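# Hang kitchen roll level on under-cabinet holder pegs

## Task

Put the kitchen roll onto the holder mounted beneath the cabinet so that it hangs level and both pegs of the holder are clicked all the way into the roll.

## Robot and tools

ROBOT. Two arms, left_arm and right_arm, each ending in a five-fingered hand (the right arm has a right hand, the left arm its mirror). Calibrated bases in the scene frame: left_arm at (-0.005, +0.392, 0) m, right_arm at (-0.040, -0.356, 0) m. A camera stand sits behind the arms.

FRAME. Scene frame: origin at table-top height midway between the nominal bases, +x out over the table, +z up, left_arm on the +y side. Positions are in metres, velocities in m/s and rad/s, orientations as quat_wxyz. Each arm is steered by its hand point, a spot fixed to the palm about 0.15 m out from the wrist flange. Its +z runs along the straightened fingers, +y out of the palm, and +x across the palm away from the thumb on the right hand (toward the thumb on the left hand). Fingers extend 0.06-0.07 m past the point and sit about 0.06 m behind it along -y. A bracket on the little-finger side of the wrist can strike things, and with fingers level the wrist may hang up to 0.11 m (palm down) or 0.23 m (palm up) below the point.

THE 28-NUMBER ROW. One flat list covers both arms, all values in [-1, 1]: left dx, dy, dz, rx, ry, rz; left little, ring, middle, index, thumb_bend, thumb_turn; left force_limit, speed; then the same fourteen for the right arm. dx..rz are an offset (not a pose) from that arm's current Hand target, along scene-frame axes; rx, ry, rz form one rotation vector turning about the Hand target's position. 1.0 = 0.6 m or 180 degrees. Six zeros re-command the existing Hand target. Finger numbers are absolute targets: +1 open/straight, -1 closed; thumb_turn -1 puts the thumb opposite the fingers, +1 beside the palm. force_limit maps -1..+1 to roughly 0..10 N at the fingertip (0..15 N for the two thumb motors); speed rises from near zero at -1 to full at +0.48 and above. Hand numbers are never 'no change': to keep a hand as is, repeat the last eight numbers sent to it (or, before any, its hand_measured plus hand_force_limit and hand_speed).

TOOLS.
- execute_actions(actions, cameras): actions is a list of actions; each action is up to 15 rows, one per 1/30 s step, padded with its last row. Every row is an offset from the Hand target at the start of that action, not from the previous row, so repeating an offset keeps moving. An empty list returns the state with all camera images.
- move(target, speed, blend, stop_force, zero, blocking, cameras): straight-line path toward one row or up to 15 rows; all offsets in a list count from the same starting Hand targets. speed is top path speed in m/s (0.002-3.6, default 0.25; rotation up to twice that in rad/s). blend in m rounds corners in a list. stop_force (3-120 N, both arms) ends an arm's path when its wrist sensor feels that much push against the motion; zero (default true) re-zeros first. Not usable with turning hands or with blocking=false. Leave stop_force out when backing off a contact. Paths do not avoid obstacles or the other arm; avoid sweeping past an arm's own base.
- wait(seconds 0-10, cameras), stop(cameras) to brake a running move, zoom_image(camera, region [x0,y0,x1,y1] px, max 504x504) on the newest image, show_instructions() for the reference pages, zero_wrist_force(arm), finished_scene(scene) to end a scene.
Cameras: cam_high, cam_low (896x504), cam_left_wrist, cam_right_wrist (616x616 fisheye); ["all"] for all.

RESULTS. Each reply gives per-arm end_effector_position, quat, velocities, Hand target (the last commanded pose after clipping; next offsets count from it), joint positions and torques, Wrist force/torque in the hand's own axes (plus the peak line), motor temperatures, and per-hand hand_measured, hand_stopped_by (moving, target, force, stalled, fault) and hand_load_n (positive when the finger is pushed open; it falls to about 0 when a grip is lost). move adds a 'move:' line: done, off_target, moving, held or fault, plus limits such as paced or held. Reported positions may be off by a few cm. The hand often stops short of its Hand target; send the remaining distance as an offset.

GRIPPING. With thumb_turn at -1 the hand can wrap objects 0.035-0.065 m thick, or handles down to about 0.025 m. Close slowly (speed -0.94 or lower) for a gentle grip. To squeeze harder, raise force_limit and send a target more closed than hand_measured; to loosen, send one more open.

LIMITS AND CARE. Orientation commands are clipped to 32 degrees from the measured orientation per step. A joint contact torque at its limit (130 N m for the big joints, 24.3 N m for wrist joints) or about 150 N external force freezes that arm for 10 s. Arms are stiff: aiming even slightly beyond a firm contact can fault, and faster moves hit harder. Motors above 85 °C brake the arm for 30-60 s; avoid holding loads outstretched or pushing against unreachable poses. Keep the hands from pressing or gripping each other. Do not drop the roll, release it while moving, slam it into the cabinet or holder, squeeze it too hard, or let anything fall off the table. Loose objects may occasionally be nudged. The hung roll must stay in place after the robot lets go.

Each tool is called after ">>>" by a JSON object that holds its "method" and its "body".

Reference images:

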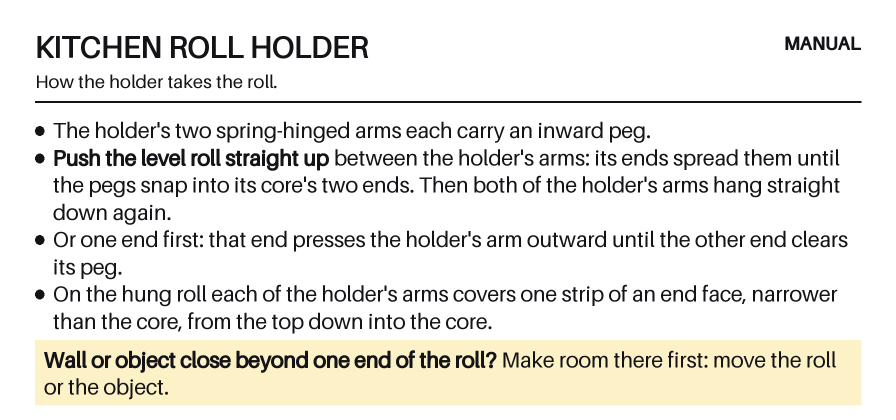

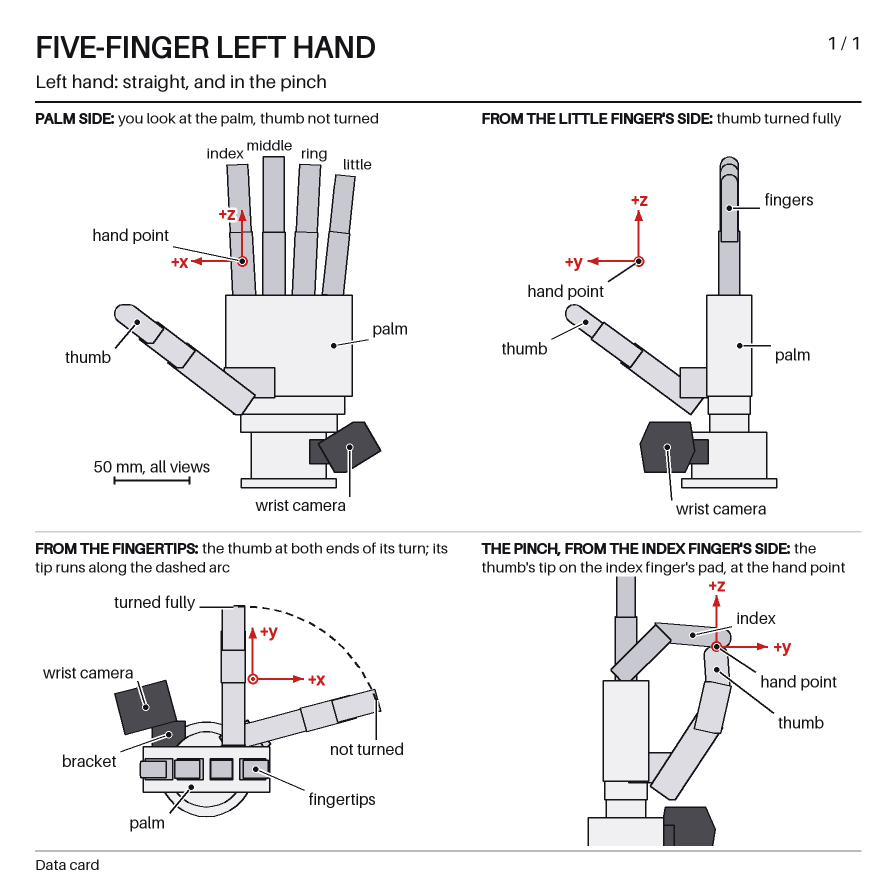

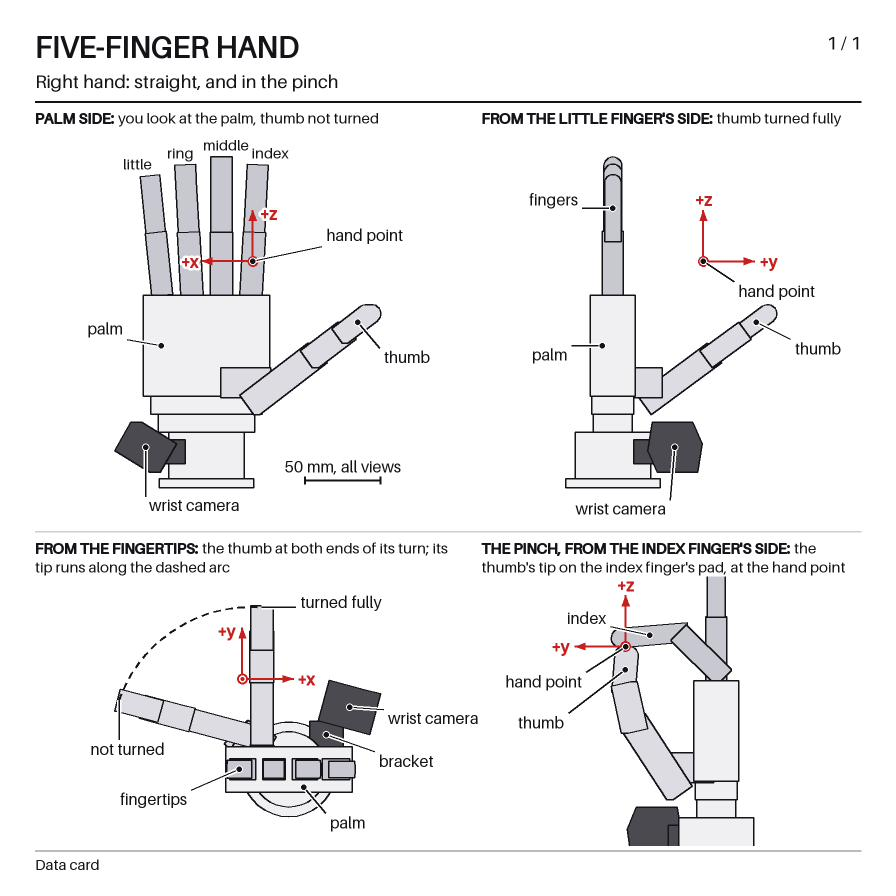

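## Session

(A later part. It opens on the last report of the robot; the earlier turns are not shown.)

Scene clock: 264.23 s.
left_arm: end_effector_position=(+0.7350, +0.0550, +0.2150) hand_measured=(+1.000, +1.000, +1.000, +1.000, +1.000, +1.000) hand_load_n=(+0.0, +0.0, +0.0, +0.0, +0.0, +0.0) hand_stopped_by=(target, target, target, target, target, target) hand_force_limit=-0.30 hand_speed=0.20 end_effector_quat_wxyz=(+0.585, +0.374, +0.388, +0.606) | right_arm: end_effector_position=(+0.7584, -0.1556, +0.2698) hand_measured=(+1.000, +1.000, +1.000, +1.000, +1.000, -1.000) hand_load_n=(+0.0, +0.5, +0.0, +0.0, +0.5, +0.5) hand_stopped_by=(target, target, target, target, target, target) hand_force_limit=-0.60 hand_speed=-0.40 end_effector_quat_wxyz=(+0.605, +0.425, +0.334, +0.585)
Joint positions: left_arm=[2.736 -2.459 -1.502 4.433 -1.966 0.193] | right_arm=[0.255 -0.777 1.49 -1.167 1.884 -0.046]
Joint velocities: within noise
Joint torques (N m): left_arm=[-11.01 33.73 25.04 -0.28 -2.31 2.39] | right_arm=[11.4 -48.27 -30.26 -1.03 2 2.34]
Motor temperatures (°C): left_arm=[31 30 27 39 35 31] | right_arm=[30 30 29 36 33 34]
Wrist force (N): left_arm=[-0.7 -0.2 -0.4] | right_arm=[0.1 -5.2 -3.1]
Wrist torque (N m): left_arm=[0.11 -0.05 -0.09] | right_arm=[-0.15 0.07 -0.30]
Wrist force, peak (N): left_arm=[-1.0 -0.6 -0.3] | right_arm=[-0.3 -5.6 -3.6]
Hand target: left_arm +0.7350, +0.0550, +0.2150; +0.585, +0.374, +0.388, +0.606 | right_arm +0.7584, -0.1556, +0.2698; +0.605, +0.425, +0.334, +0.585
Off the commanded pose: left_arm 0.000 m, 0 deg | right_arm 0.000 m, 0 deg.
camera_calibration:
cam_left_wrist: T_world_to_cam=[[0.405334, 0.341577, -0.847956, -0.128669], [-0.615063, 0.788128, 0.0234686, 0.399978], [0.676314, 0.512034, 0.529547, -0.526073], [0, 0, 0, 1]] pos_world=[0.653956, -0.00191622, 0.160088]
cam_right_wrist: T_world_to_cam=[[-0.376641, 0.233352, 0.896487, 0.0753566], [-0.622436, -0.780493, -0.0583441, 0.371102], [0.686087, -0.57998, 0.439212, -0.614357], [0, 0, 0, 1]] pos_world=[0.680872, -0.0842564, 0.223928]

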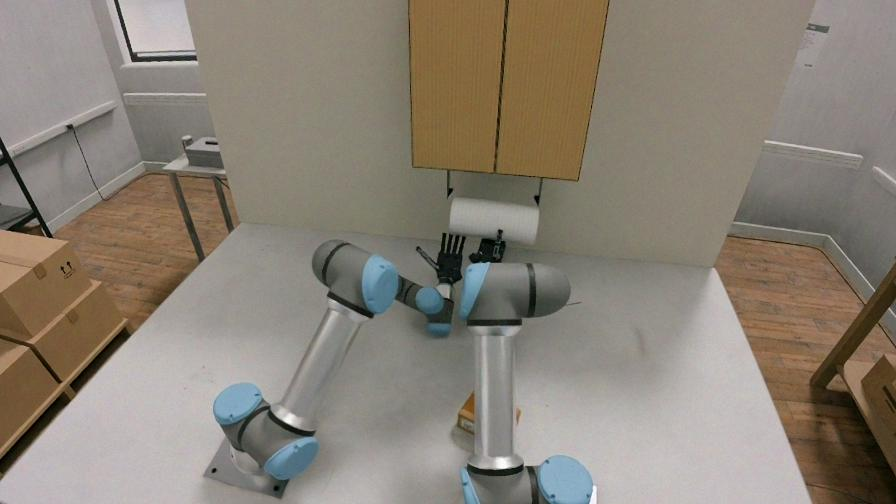

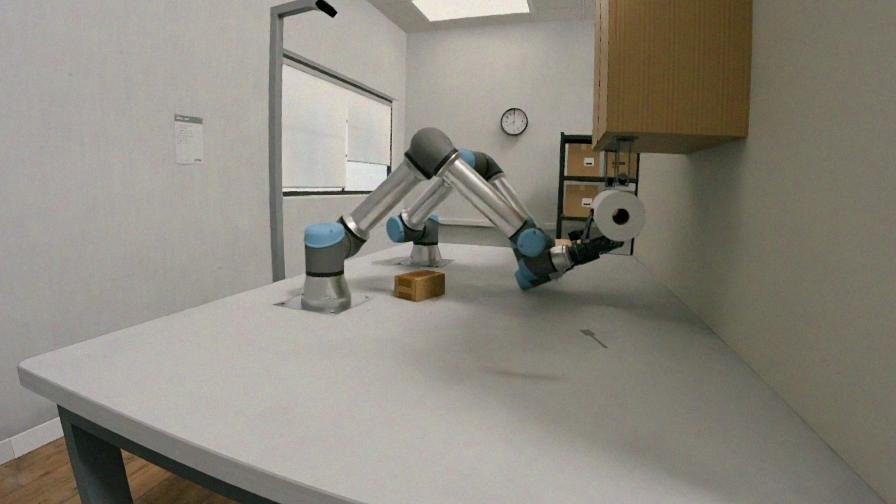

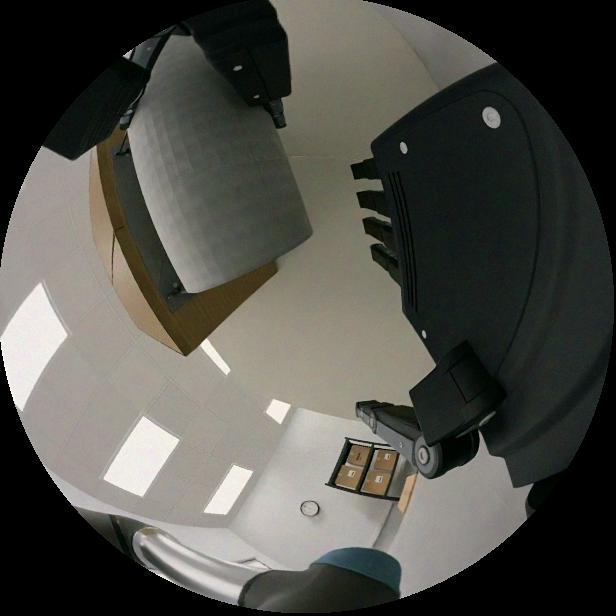

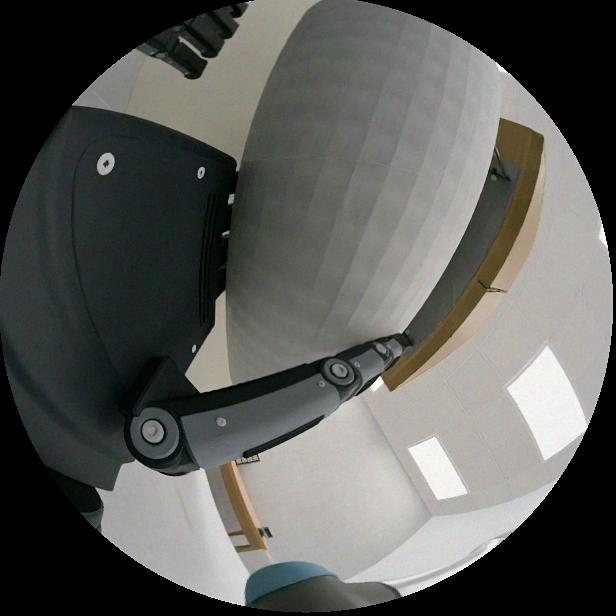

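>>> {"method": "move", "body": {"target": [0.0533,0.05,0.0833,0,0.1389,0,1,1,1,1,1,1,-0.3,0.2,-0.0117,0.0183,0,0,0,0.0089,1,1,1,1,1,-1,-0.6,-0.4], "speed": 0.04, "cameras": ["cam_high","cam_low","cam_left_wrist"]}}

>>> {"method": "zoom_image", "body": {"camera": "cam_high", "region": [430, 150, 560, 250]}}

>>> {"method": "zoom_image", "body": {"camera": "cam_low", "region": [580, 150, 660, 230]}}

>>> {"method": "zoom_image", "body": {"camera": "cam_left_wrist", "region": [80, 100, 330, 350]}}

Scene clock: 290.87 s.
left_arm: end_effector_position=(+0.7669, +0.0850, +0.2649) hand_measured=(+1.000, +1.000, +1.000, +1.000, +1.000, +1.000) hand_load_n=(+0.0, +0.0, +0.0, +0.0, +0.0, +0.0) hand_stopped_by=(target, target, target, target, target, target) hand_force_limit=-0.30 hand_speed=0.20 end_effector_quat_wxyz=(+0.488, +0.496, +0.505, +0.511) | right_arm: end_effector_position=(+0.7514, -0.1446, +0.2698) hand_measured=(+1.000, +1.000, +1.000, +1.000, +1.000, -1.000) hand_load_n=(+0.0, +0.0, +0.0, +0.0, +0.0, +0.5) hand_stopped_by=(target, target, target, target, target, target) hand_force_limit=-0.60 hand_speed=-0.40 end_effector_quat_wxyz=(+0.596, +0.420, +0.339, +0.594)
Joint positions: left_arm=[2.77 -2.252 -1.39 3.639 -1.972 0.013] | right_arm=[0.267 -0.787 1.511 -1.175 1.869 -0.038]
Joint torques (N m): left_arm=[12.32 54.85 28.36 -1.11 2.82 -2.33] | right_arm=[11.86 -66.38 -7.35 -5.25 -2.69 2.33]
Wrist force (N): left_arm=[-1.0 -0.6 -0.5] | right_arm=[-0.1 -5.4 -2.9]
Wrist torque (N m): left_arm=[0.04 0.02 -0.02] | right_arm=[-0.17 0.11 -0.32]
Wrist force, peak (N): left_arm=[-1.2 -0.6 -0.4] | right_arm=[-0.3 -5.7 -3.4]
Hand target: left_arm +0.7670, +0.0850, +0.2649; +0.488, +0.496, +0.505, +0.511 | right_arm +0.7514, -0.1446, +0.2698; +0.596, +0.420, +0.339, +0.594
Off the commanded pose: left_arm 0.000 m, 0 deg | right_arm 0.000 m, 0 deg.
move: done
camera_calibration:
cam_left_wrist: T_world_to_cam=[[0.00907295, 0.341568, -0.939813, 0.218801], [-0.547545, 0.788129, 0.281153, 0.274726], [0.836727, 0.51204, 0.194175, -0.623661], [0, 0, 0, 1]] pos_world=[0.670274, 0.0280838, 0.249491]
Images, in order (width x height): cam_high 896x504, cam_low 896x504, cam_left_wrist 616x616.

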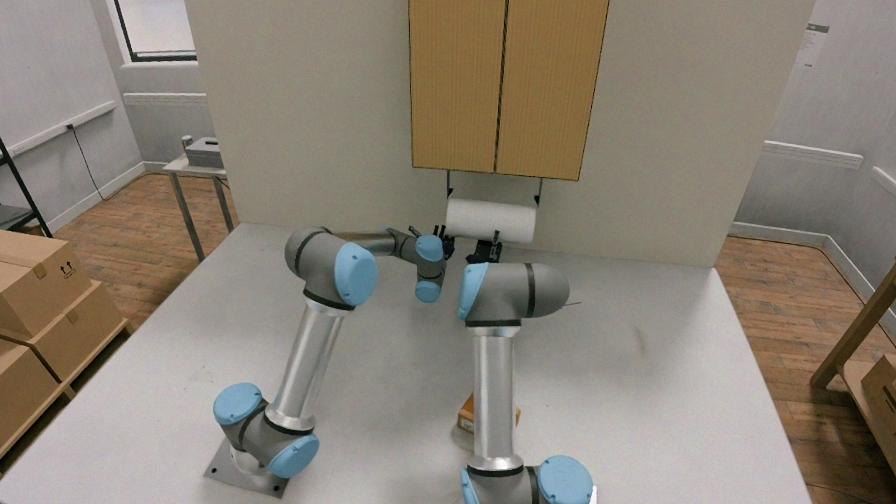

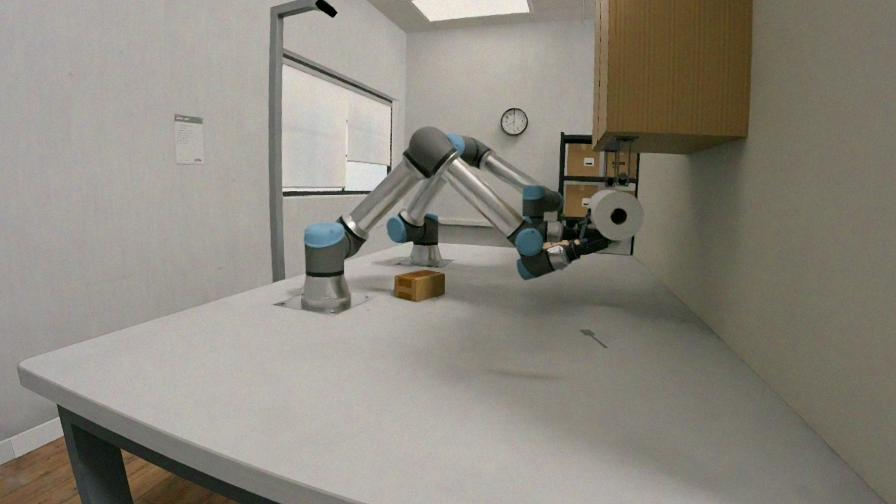

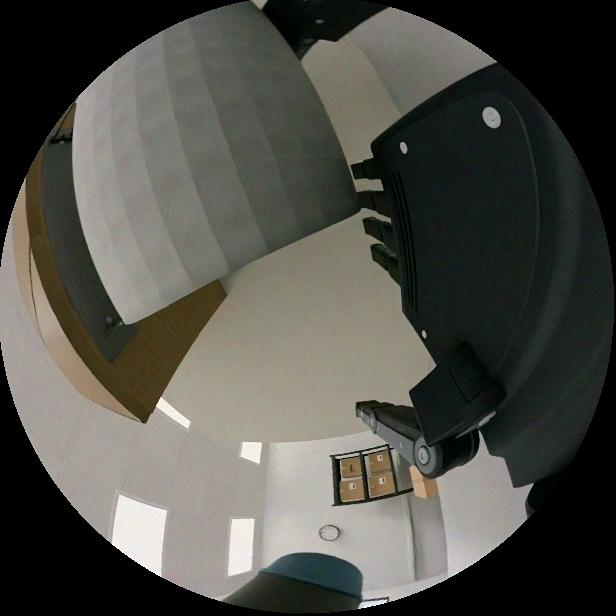

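Scaled by 3.877.

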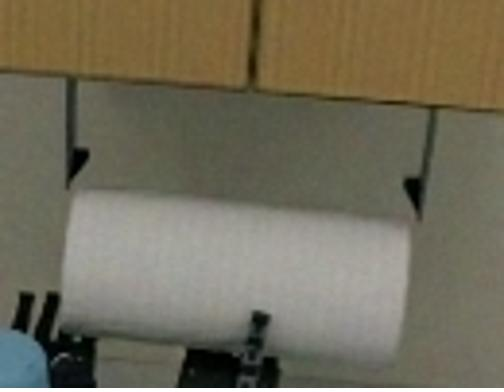

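Scaled by 6.300.

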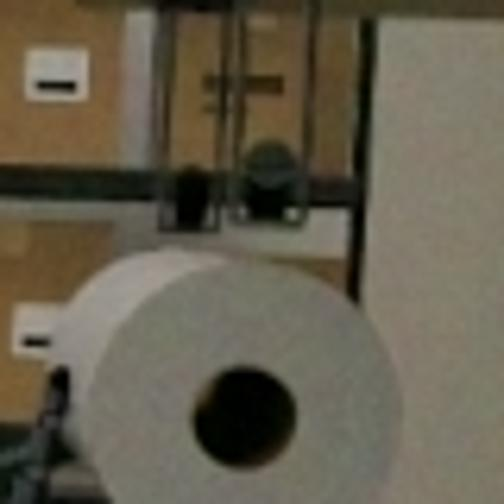

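Scaled by 2.016 from the camera's 616x616 image, which has a finer 880x880 frame.

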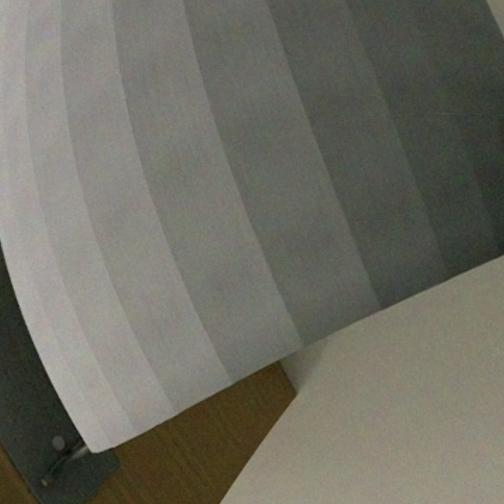

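>>> {"method": "move", "body": {"target": [0,0,0.0583,0,0,0,1,1,1,1,1,1,-0.3,0.2,0,0,0,0,0,0.0055,1,1,1,1,1,-1,-0.6,-0.4], "speed": 0.02, "stop_force": 3, "cameras": ["cam_high","cam_low","cam_left_wrist"]}}

>>> {"method": "zoom_image", "body": {"camera": "cam_high", "region": [430, 150, 560, 250]}}

>>> {"method": "zoom_image", "body": {"camera": "cam_low", "region": [580, 150, 660, 230]}}

Scene clock: 294.20 s.
left_arm: end_effector_position=(+0.7670, +0.0850, +0.2999) hand_measured=(+1.000, +1.000, +1.000, +1.000, +1.000, +1.000) hand_load_n=(+0.0, +0.0, +0.0, +0.0, +0.0, +0.0) hand_stopped_by=(target, target, target, target, target, target) hand_force_limit=-0.30 hand_speed=0.20 end_effector_quat_wxyz=(+0.488, +0.496, +0.505, +0.511) | right_arm: end_effector_position=(+0.7514, -0.1446, +0.2698) hand_measured=(+1.000, +1.000, +1.000, +1.000, +1.000, -1.000) hand_load_n=(+0.0, +0.0, +0.0, +0.0, +0.0, +0.5) hand_stopped_by=(target, target, target, target, target, target) hand_force_limit=-0.60 hand_speed=-0.40 end_effector_quat_wxyz=(+0.591, +0.417, +0.343, +0.599)
Joint positions: left_arm=[2.77 -2.214 -1.355 3.567 -1.972 0.013] | right_arm=[0.262 -0.791 1.518 -1.176 1.849 -0.028]
Joint torques (N m): left_arm=[10.05 54.85 29.68 -1.01 1.08 -0.04] | right_arm=[-13.85 -65.43 -7.3 -4.93 -2.72 2.41]
Wrist force (N): left_arm=[-1.1 -1.4 -0.4] | right_arm=[-0.4 -4.6 -2.6]
Wrist torque (N m): left_arm=[0.01 0.05 0.03] | right_arm=[-0.16 0.09 -0.20]
Wrist force, peak (N): left_arm=[-1.1 -1.8 -0.3] | right_arm=[0.1 -5.5 -3.5]
Hand target: left_arm +0.7670, +0.0850, +0.2999; +0.488, +0.496, +0.505, +0.511 | right_arm +0.7514, -0.1446, +0.2698; +0.591, +0.417, +0.343, +0.599
Off the commanded pose: left_arm 0.000 m, 0 deg | right_arm 0.000 m, 0 deg.
move: done
camera_calibration:
cam_left_wrist: T_world_to_cam=[[0.00894345, 0.341595, -0.939805, 0.251778], [-0.547477, 0.788139, 0.281258, 0.26481], [0.836773, 0.512006, 0.194064, -0.630456], [0, 0, 0, 1]] pos_world=[0.670274, 0.0280838, 0.284491]
Images, in order (width x height): cam_high 896x504, cam_low 896x504, cam_left_wrist 616x616.

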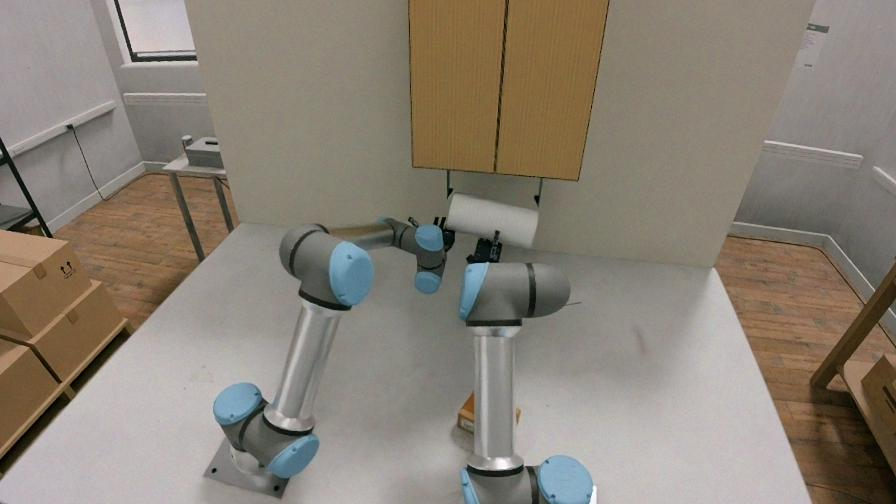

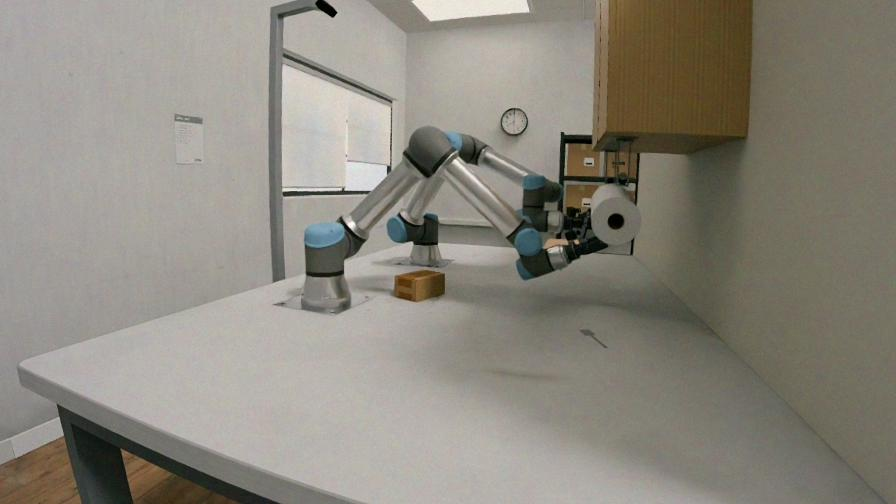

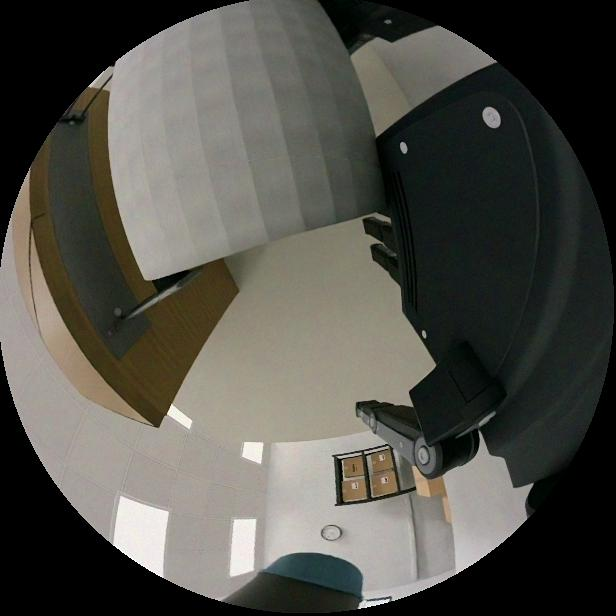

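Scaled by 3.877.

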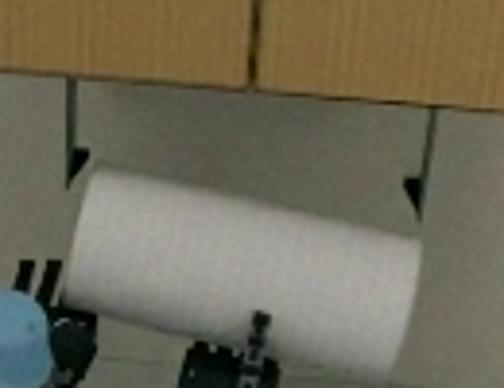

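Scaled by 6.300.

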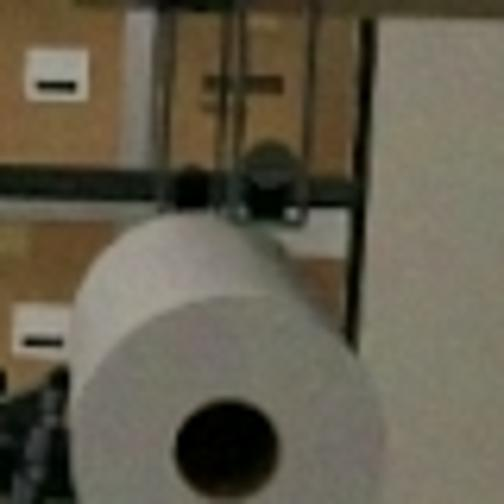

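>>> {"method": "move", "body": {"target": [0,0,0,0,0,0,1,1,1,1,1,1,-0.3,0.2,0,0,0.0283,0,0,0,1,1,1,1,1,-1,-0.6,-0.4], "speed": 0.03, "cameras": ["cam_high","cam_low"]}}

>>> {"method": "zoom_image", "body": {"camera": "cam_high", "region": [430, 150, 560, 250]}}

>>> {"method": "zoom_image", "body": {"camera": "cam_low", "region": [580, 150, 660, 230]}}

Scene clock: 295.80 s.
left_arm: end_effector_position=(+0.7670, +0.0850, +0.2999) hand_measured=(+1.000, +1.000, +1.000, +1.000, +1.000, +1.000) hand_load_n=(+0.0, +0.0, +0.0, +0.0, +0.0, +0.0) hand_stopped_by=(target, target, target, target, target, target) hand_force_limit=-0.30 hand_speed=0.20 end_effector_quat_wxyz=(+0.488, +0.496, +0.505, +0.511) | right_arm: end_effector_position=(+0.7514, -0.1446, +0.2866) hand_measured=(+1.000, +1.000, +1.000, +1.000, +1.000, -1.000) hand_load_n=(+0.0, +0.0, +0.0, +0.0, +0.5, -0.5) hand_stopped_by=(target, target, target, target, target, target) hand_force_limit=-0.60 hand_speed=-0.40 end_effector_quat_wxyz=(+0.591, +0.417, +0.343, +0.599)
Joint positions: left_arm=[2.77 -2.214 -1.355 3.567 -1.972 0.013] | right_arm=[0.262 -0.817 1.513 -1.145 1.849 -0.028]
Joint torques (N m): left_arm=[4.53 53.48 28.55 -0.99 -0.91 -2.19] | right_arm=[-12.28 -67.02 -31.59 -0.81 -2.18 0.97]
Wrist force (N): left_arm=[-0.9 -0.4 -0.3] | right_arm=[-0.3 -5.2 -3.1]
Wrist torque (N m): left_arm=[0.06 0.01 -0.02] | right_arm=[-0.14 0.14 -0.31]
Wrist force, peak (N): left_arm=[-1.0 -1.6 -0.5] | right_arm=[-0.3 -5.4 -2.9]
Hand target: left_arm +0.7670, +0.0850, +0.2999; +0.488, +0.496, +0.505, +0.511 | right_arm +0.7514, -0.1446, +0.2867; +0.591, +0.417, +0.343, +0.599
Off the commanded pose: left_arm 0.000 m, 0 deg | right_arm 0.000 m, 0 deg.
move: done
Images, in order (width x height): cam_high 896x504, cam_low 896x504.

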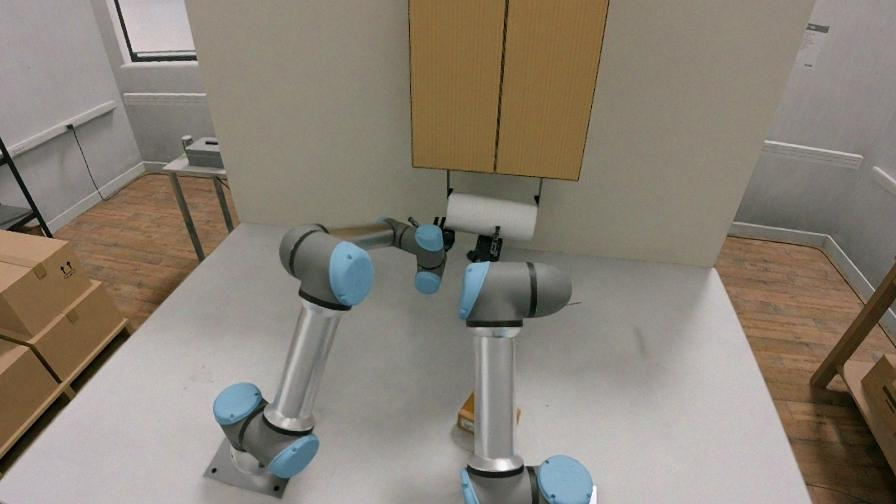

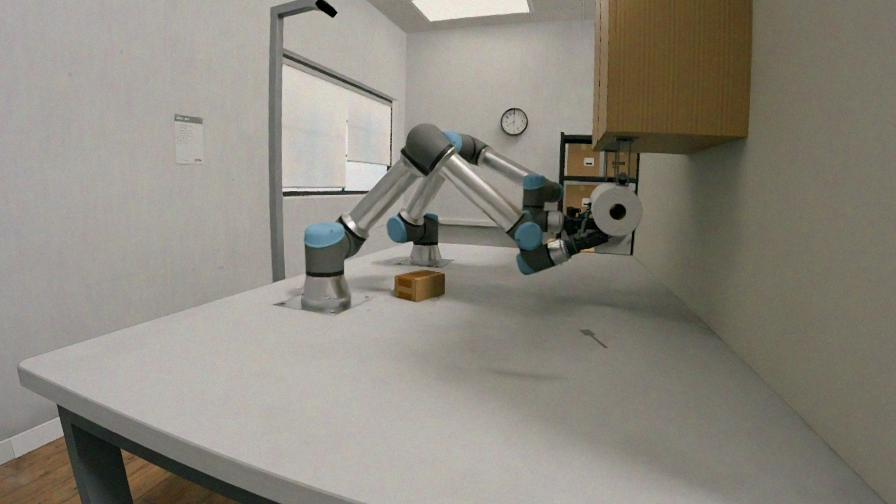

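Scaled by 3.877.

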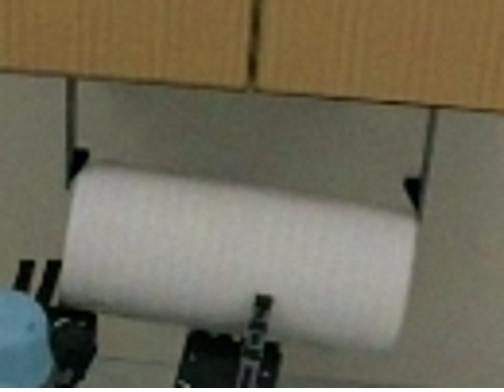

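Scaled by 6.300.

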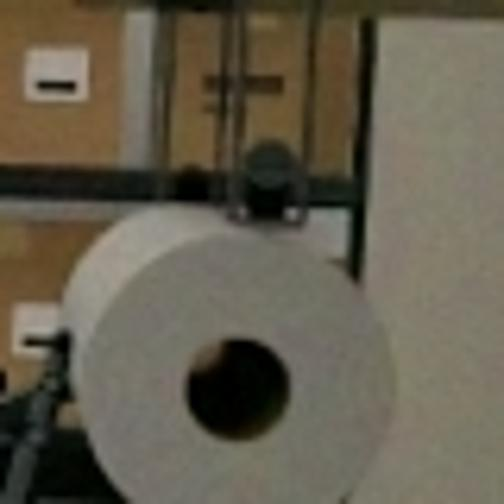

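>>> {"method": "move", "body": {"target": [0,0,0,0,0,0,1,1,1,1,1,1,-0.3,0.2,0,0,0.01,-0.03,0,0,1,1,1,1,1,-1,-0.6,-0.4], "speed": 0.03, "cameras": ["cam_high","cam_low"]}}

>>> {"method": "zoom_image", "body": {"camera": "cam_high", "region": [430, 150, 560, 250]}}

>>> {"method": "zoom_image", "body": {"camera": "cam_low", "region": [580, 150, 660, 230]}}

Scene clock: 298.67 s.
left_arm: end_effector_position=(+0.7670, +0.0850, +0.2999) hand_measured=(+1.000, +1.000, +1.000, +1.000, +1.000, +1.000) hand_load_n=(+0.0, +0.0, +0.0, +0.0, +0.0, +0.0) hand_stopped_by=(target, target, target, target, target, target) hand_force_limit=-0.30 hand_speed=0.20 end_effector_quat_wxyz=(+0.488, +0.496, +0.505, +0.511) | right_arm: end_effector_position=(+0.7514, -0.1446, +0.2927) hand_measured=(+1.000, +1.000, +1.000, +1.000, +1.000, -1.000) hand_load_n=(+0.0, +0.0, +0.0, +0.0, +0.0, +0.0) hand_stopped_by=(target, target, target, target, target, target) hand_force_limit=-0.60 hand_speed=-0.40 end_effector_quat_wxyz=(+0.610, +0.389, +0.371, +0.582)
Joint positions: left_arm=[2.77 -2.214 -1.355 3.567 -1.972 0.013] | right_arm=[0.239 -0.83 1.534 -1.152 1.788 -0.103]
Joint torques (N m): left_arm=[-4.94 50.87 25.3 -1.03 -0.8 -2.33] | right_arm=[-13.83 -64.07 -6.64 -5.04 -2.54 -2.24]
Wrist force (N): left_arm=[-1.0 -1.1 -0.5] | right_arm=[0.4 -4.5 -2.6]
Wrist torque (N m): left_arm=[0.05 0.01 0.02] | right_arm=[-0.13 0.04 -0.04]
Wrist force, peak (N): left_arm=[-1.3 -1.3 -0.6] | right_arm=[-0.2 -5.6 -3.1]
Hand target: left_arm +0.7670, +0.0850, +0.2999; +0.488, +0.496, +0.505, +0.511 | right_arm +0.7514, -0.1446, +0.2927; +0.610, +0.389, +0.371, +0.582
Off the commanded pose: left_arm 0.000 m, 0 deg | right_arm 0.000 m, 0 deg.
move: done
Images, in order (width x height): cam_high 896x504, cam_low 896x504.

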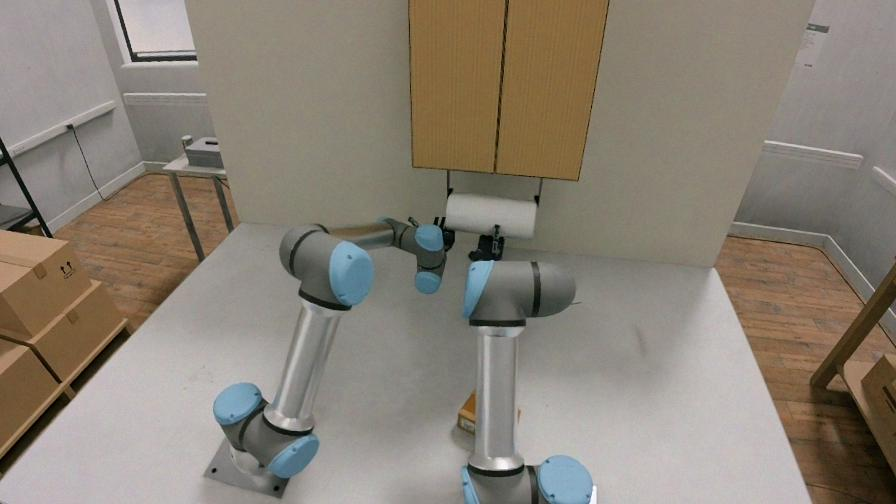

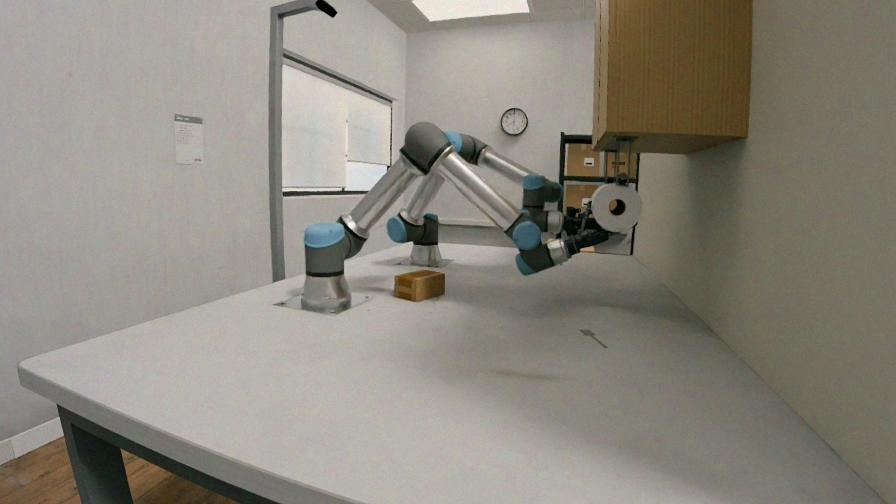

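Scaled by 3.877.

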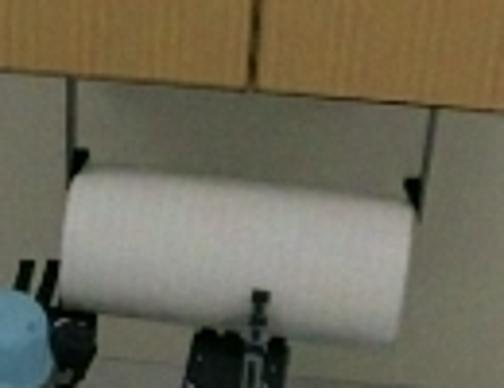

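Scaled by 6.300.

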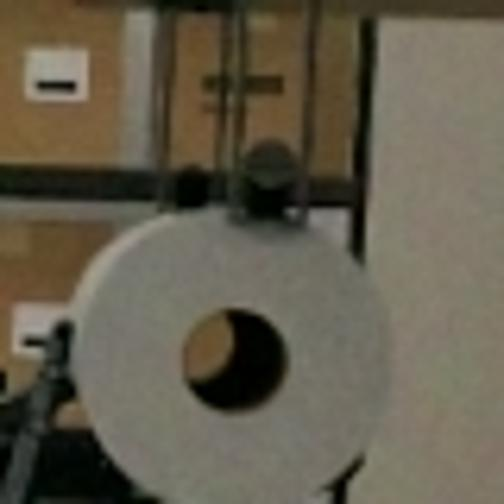

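>>> {"method": "move", "body": {"target": [0,0,0,0,0,0,1,1,1,1,1,1,-0.3,0.2,0.0017,0,0,0,0,0.0222,1,1,1,1,1,-1,-0.6,-0.4], "speed": 0.03, "cameras": ["cam_high","cam_low"]}}

>>> {"method": "zoom_image", "body": {"camera": "cam_high", "region": [430, 150, 560, 250]}}

>>> {"method": "zoom_image", "body": {"camera": "cam_low", "region": [580, 150, 660, 230]}}

Scene clock: 301.77 s.
left_arm: end_effector_position=(+0.7670, +0.0850, +0.2999) hand_measured=(+1.000, +1.000, +1.000, +1.000, +1.000, +1.000) hand_load_n=(+0.0, +0.0, +0.0, +0.5, +0.0, +0.0) hand_stopped_by=(target, target, target, target, target, target) hand_force_limit=-0.30 hand_speed=0.20 end_effector_quat_wxyz=(+0.488, +0.496, +0.505, +0.511) | right_arm: end_effector_position=(+0.7524, -0.1446, +0.2927) hand_measured=(+1.000, +1.000, +1.000, +1.000, +1.000, -1.000) hand_load_n=(+0.5, +0.0, +0.0, +0.0, +0.0, -1.0) hand_stopped_by=(target, target, target, target, target, target) hand_force_limit=-0.60 hand_speed=-0.40 end_effector_quat_wxyz=(+0.590, +0.376, +0.384, +0.603)
Joint positions: left_arm=[2.77 -2.214 -1.355 3.567 -1.972 0.013] | right_arm=[0.217 -0.841 1.555 -1.154 1.706 -0.064]
Joint torques (N m): left_arm=[-5.8 47.57 22.33 -0.95 -0.75 -2.32] | right_arm=[-12.59 -64.94 -7.18 -5.41 -2.98 2.44]
Wrist force (N): left_arm=[-0.7 -1.0 -0.9] | right_arm=[-0.7 -6.0 -2.8]
Wrist torque (N m): left_arm=[0.03 -0.02 0.02] | right_arm=[-0.15 -0.03 -0.35]
Wrist force, peak (N): left_arm=[-1.3 -1.5 -0.7] | right_arm=[-0.9 -6.2 -2.5]
Hand target: left_arm +0.7670, +0.0850, +0.2999; +0.488, +0.496, +0.505, +0.511 | right_arm +0.7524, -0.1446, +0.2927; +0.590, +0.376, +0.384, +0.603
Off the commanded pose: left_arm 0.000 m, 0 deg | right_arm 0.000 m, 0 deg.
move: done
Images, in order (width x height): cam_high 896x504, cam_low 896x504.

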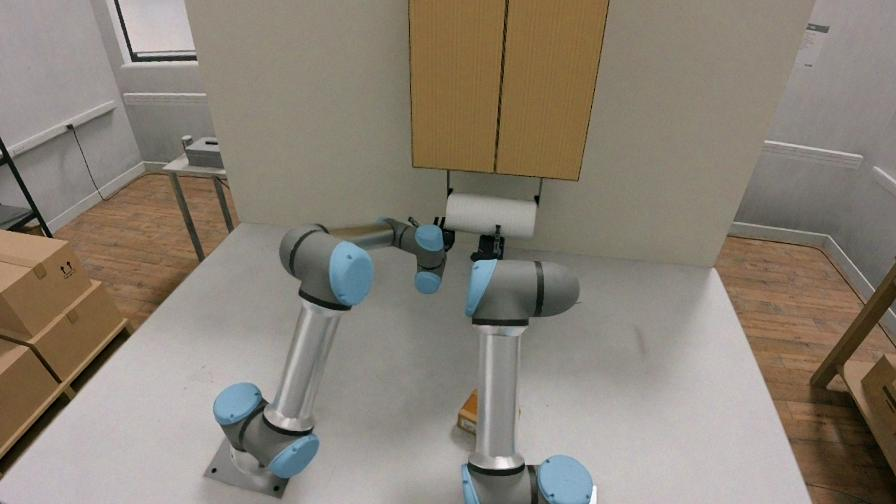

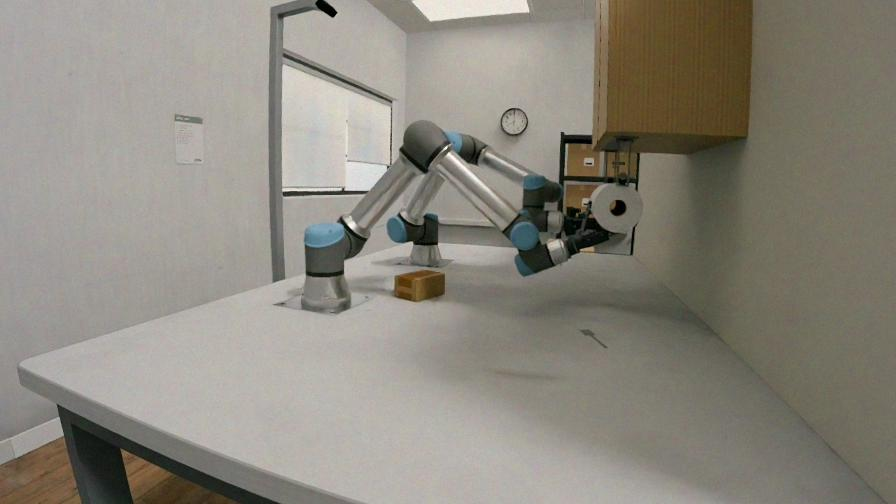

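Scaled by 3.877.

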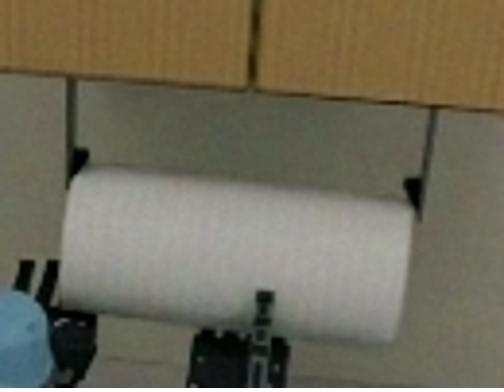

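Scaled by 6.300.

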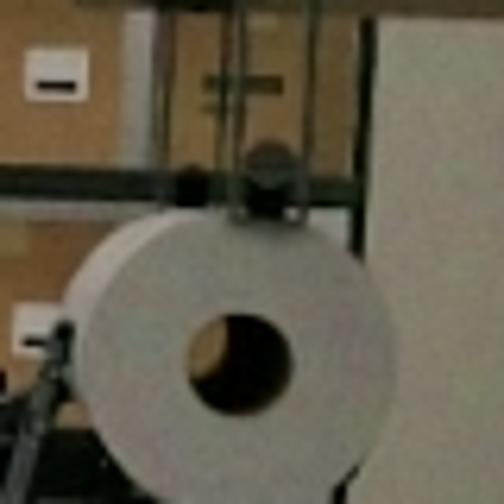

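>>> {"method": "move", "body": {"target": [0,0,-0.0033,0,0,0,1,1,1,1,1,1,-0.3,0.2,0.0095,-0.0017,0,0,0,0.011,1,1,1,1,1,-1,-0.6,-0.4], "speed": 0.03, "cameras": ["cam_high","cam_low"]}}

>>> {"method": "zoom_image", "body": {"camera": "cam_high", "region": [430, 150, 560, 250]}}

>>> {"method": "zoom_image", "body": {"camera": "cam_low", "region": [580, 150, 660, 230]}}

Scene clock: 305.30 s.
left_arm: end_effector_position=(+0.7670, +0.0850, +0.2980) hand_measured=(+1.000, +1.000, +1.000, +1.000, +1.000, +1.000) hand_load_n=(+0.0, +0.0, +0.0, +0.0, +0.0, +0.0) hand_stopped_by=(target, target, target, target, target, target) hand_force_limit=-0.30 hand_speed=0.20 end_effector_quat_wxyz=(+0.488, +0.496, +0.505, +0.511) | right_arm: end_effector_position=(+0.7581, -0.1456, +0.2927) hand_measured=(+1.000, +1.000, +1.000, +1.000, +1.000, -1.000) hand_load_n=(+0.0, +0.0, +0.0, +0.0, +0.0, -0.5) hand_stopped_by=(target, target, target, target, target, target) hand_force_limit=-0.60 hand_speed=-0.40 end_effector_quat_wxyz=(+0.579, +0.369, +0.391, +0.613)
Joint positions: left_arm=[2.77 -2.216 -1.357 3.571 -1.972 0.013] | right_arm=[0.203 -0.838 1.549 -1.149 1.662 -0.043]
Joint torques (N m): left_arm=[-6.22 31.02 9.59 3.91 -0.83 -2.35] | right_arm=[-12.96 -46.37 -31.01 -0.9 -2.42 2.32]
Wrist force (N): left_arm=[-1.1 -0.9 -0.7] | right_arm=[0.2 -5.3 -2.8]
Wrist torque (N m): left_arm=[0.05 0.01 0.00] | right_arm=[-0.13 -0.02 -0.27]
Wrist force, peak (N): left_arm=[-1.0 -1.3 -1.1] | right_arm=[-0.6 -6.1 -2.7]
Hand target: left_arm +0.7670, +0.0850, +0.2979; +0.488, +0.496, +0.505, +0.511 | right_arm +0.7581, -0.1456, +0.2927; +0.579, +0.369, +0.391, +0.613
Off the commanded pose: left_arm 0.000 m, 0 deg | right_arm 0.000 m, 0 deg.
move: done
Images, in order (width x height): cam_high 896x504, cam_low 896x504.

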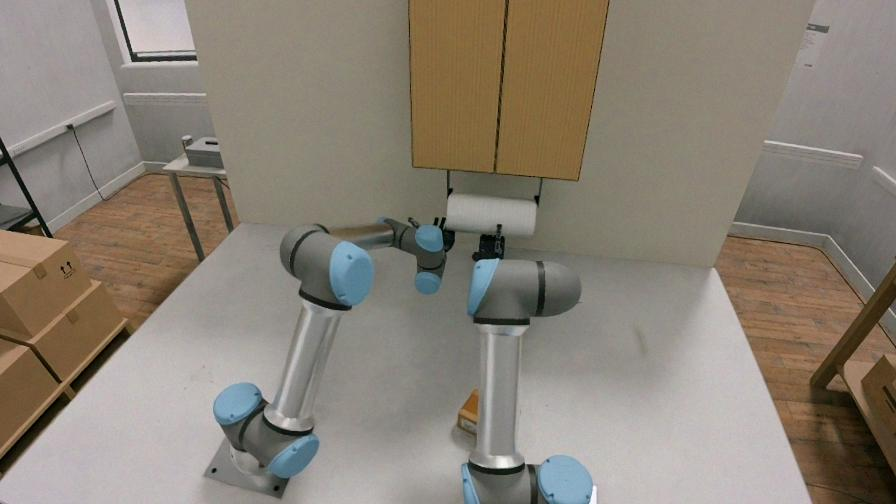

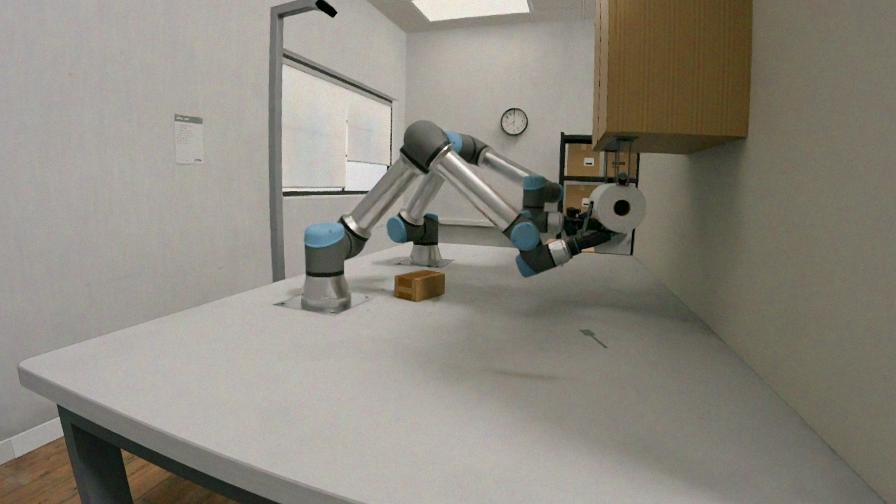

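Scaled by 3.877.

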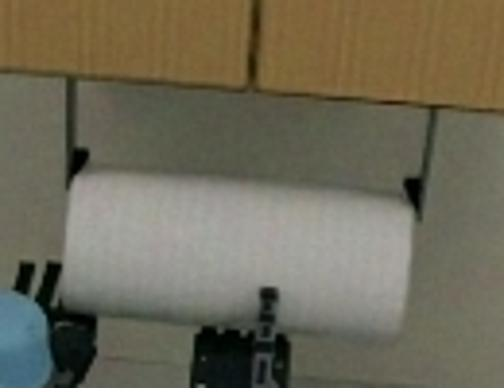

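Scaled by 6.300.

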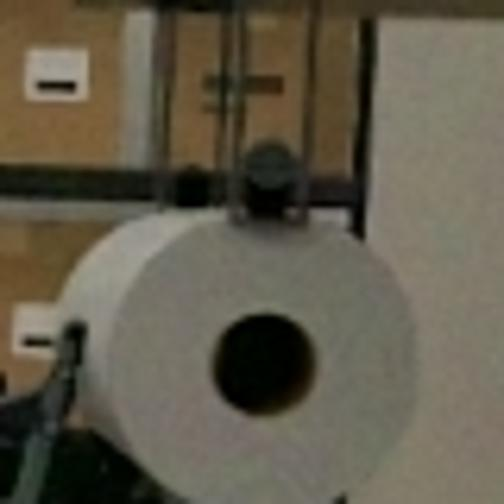

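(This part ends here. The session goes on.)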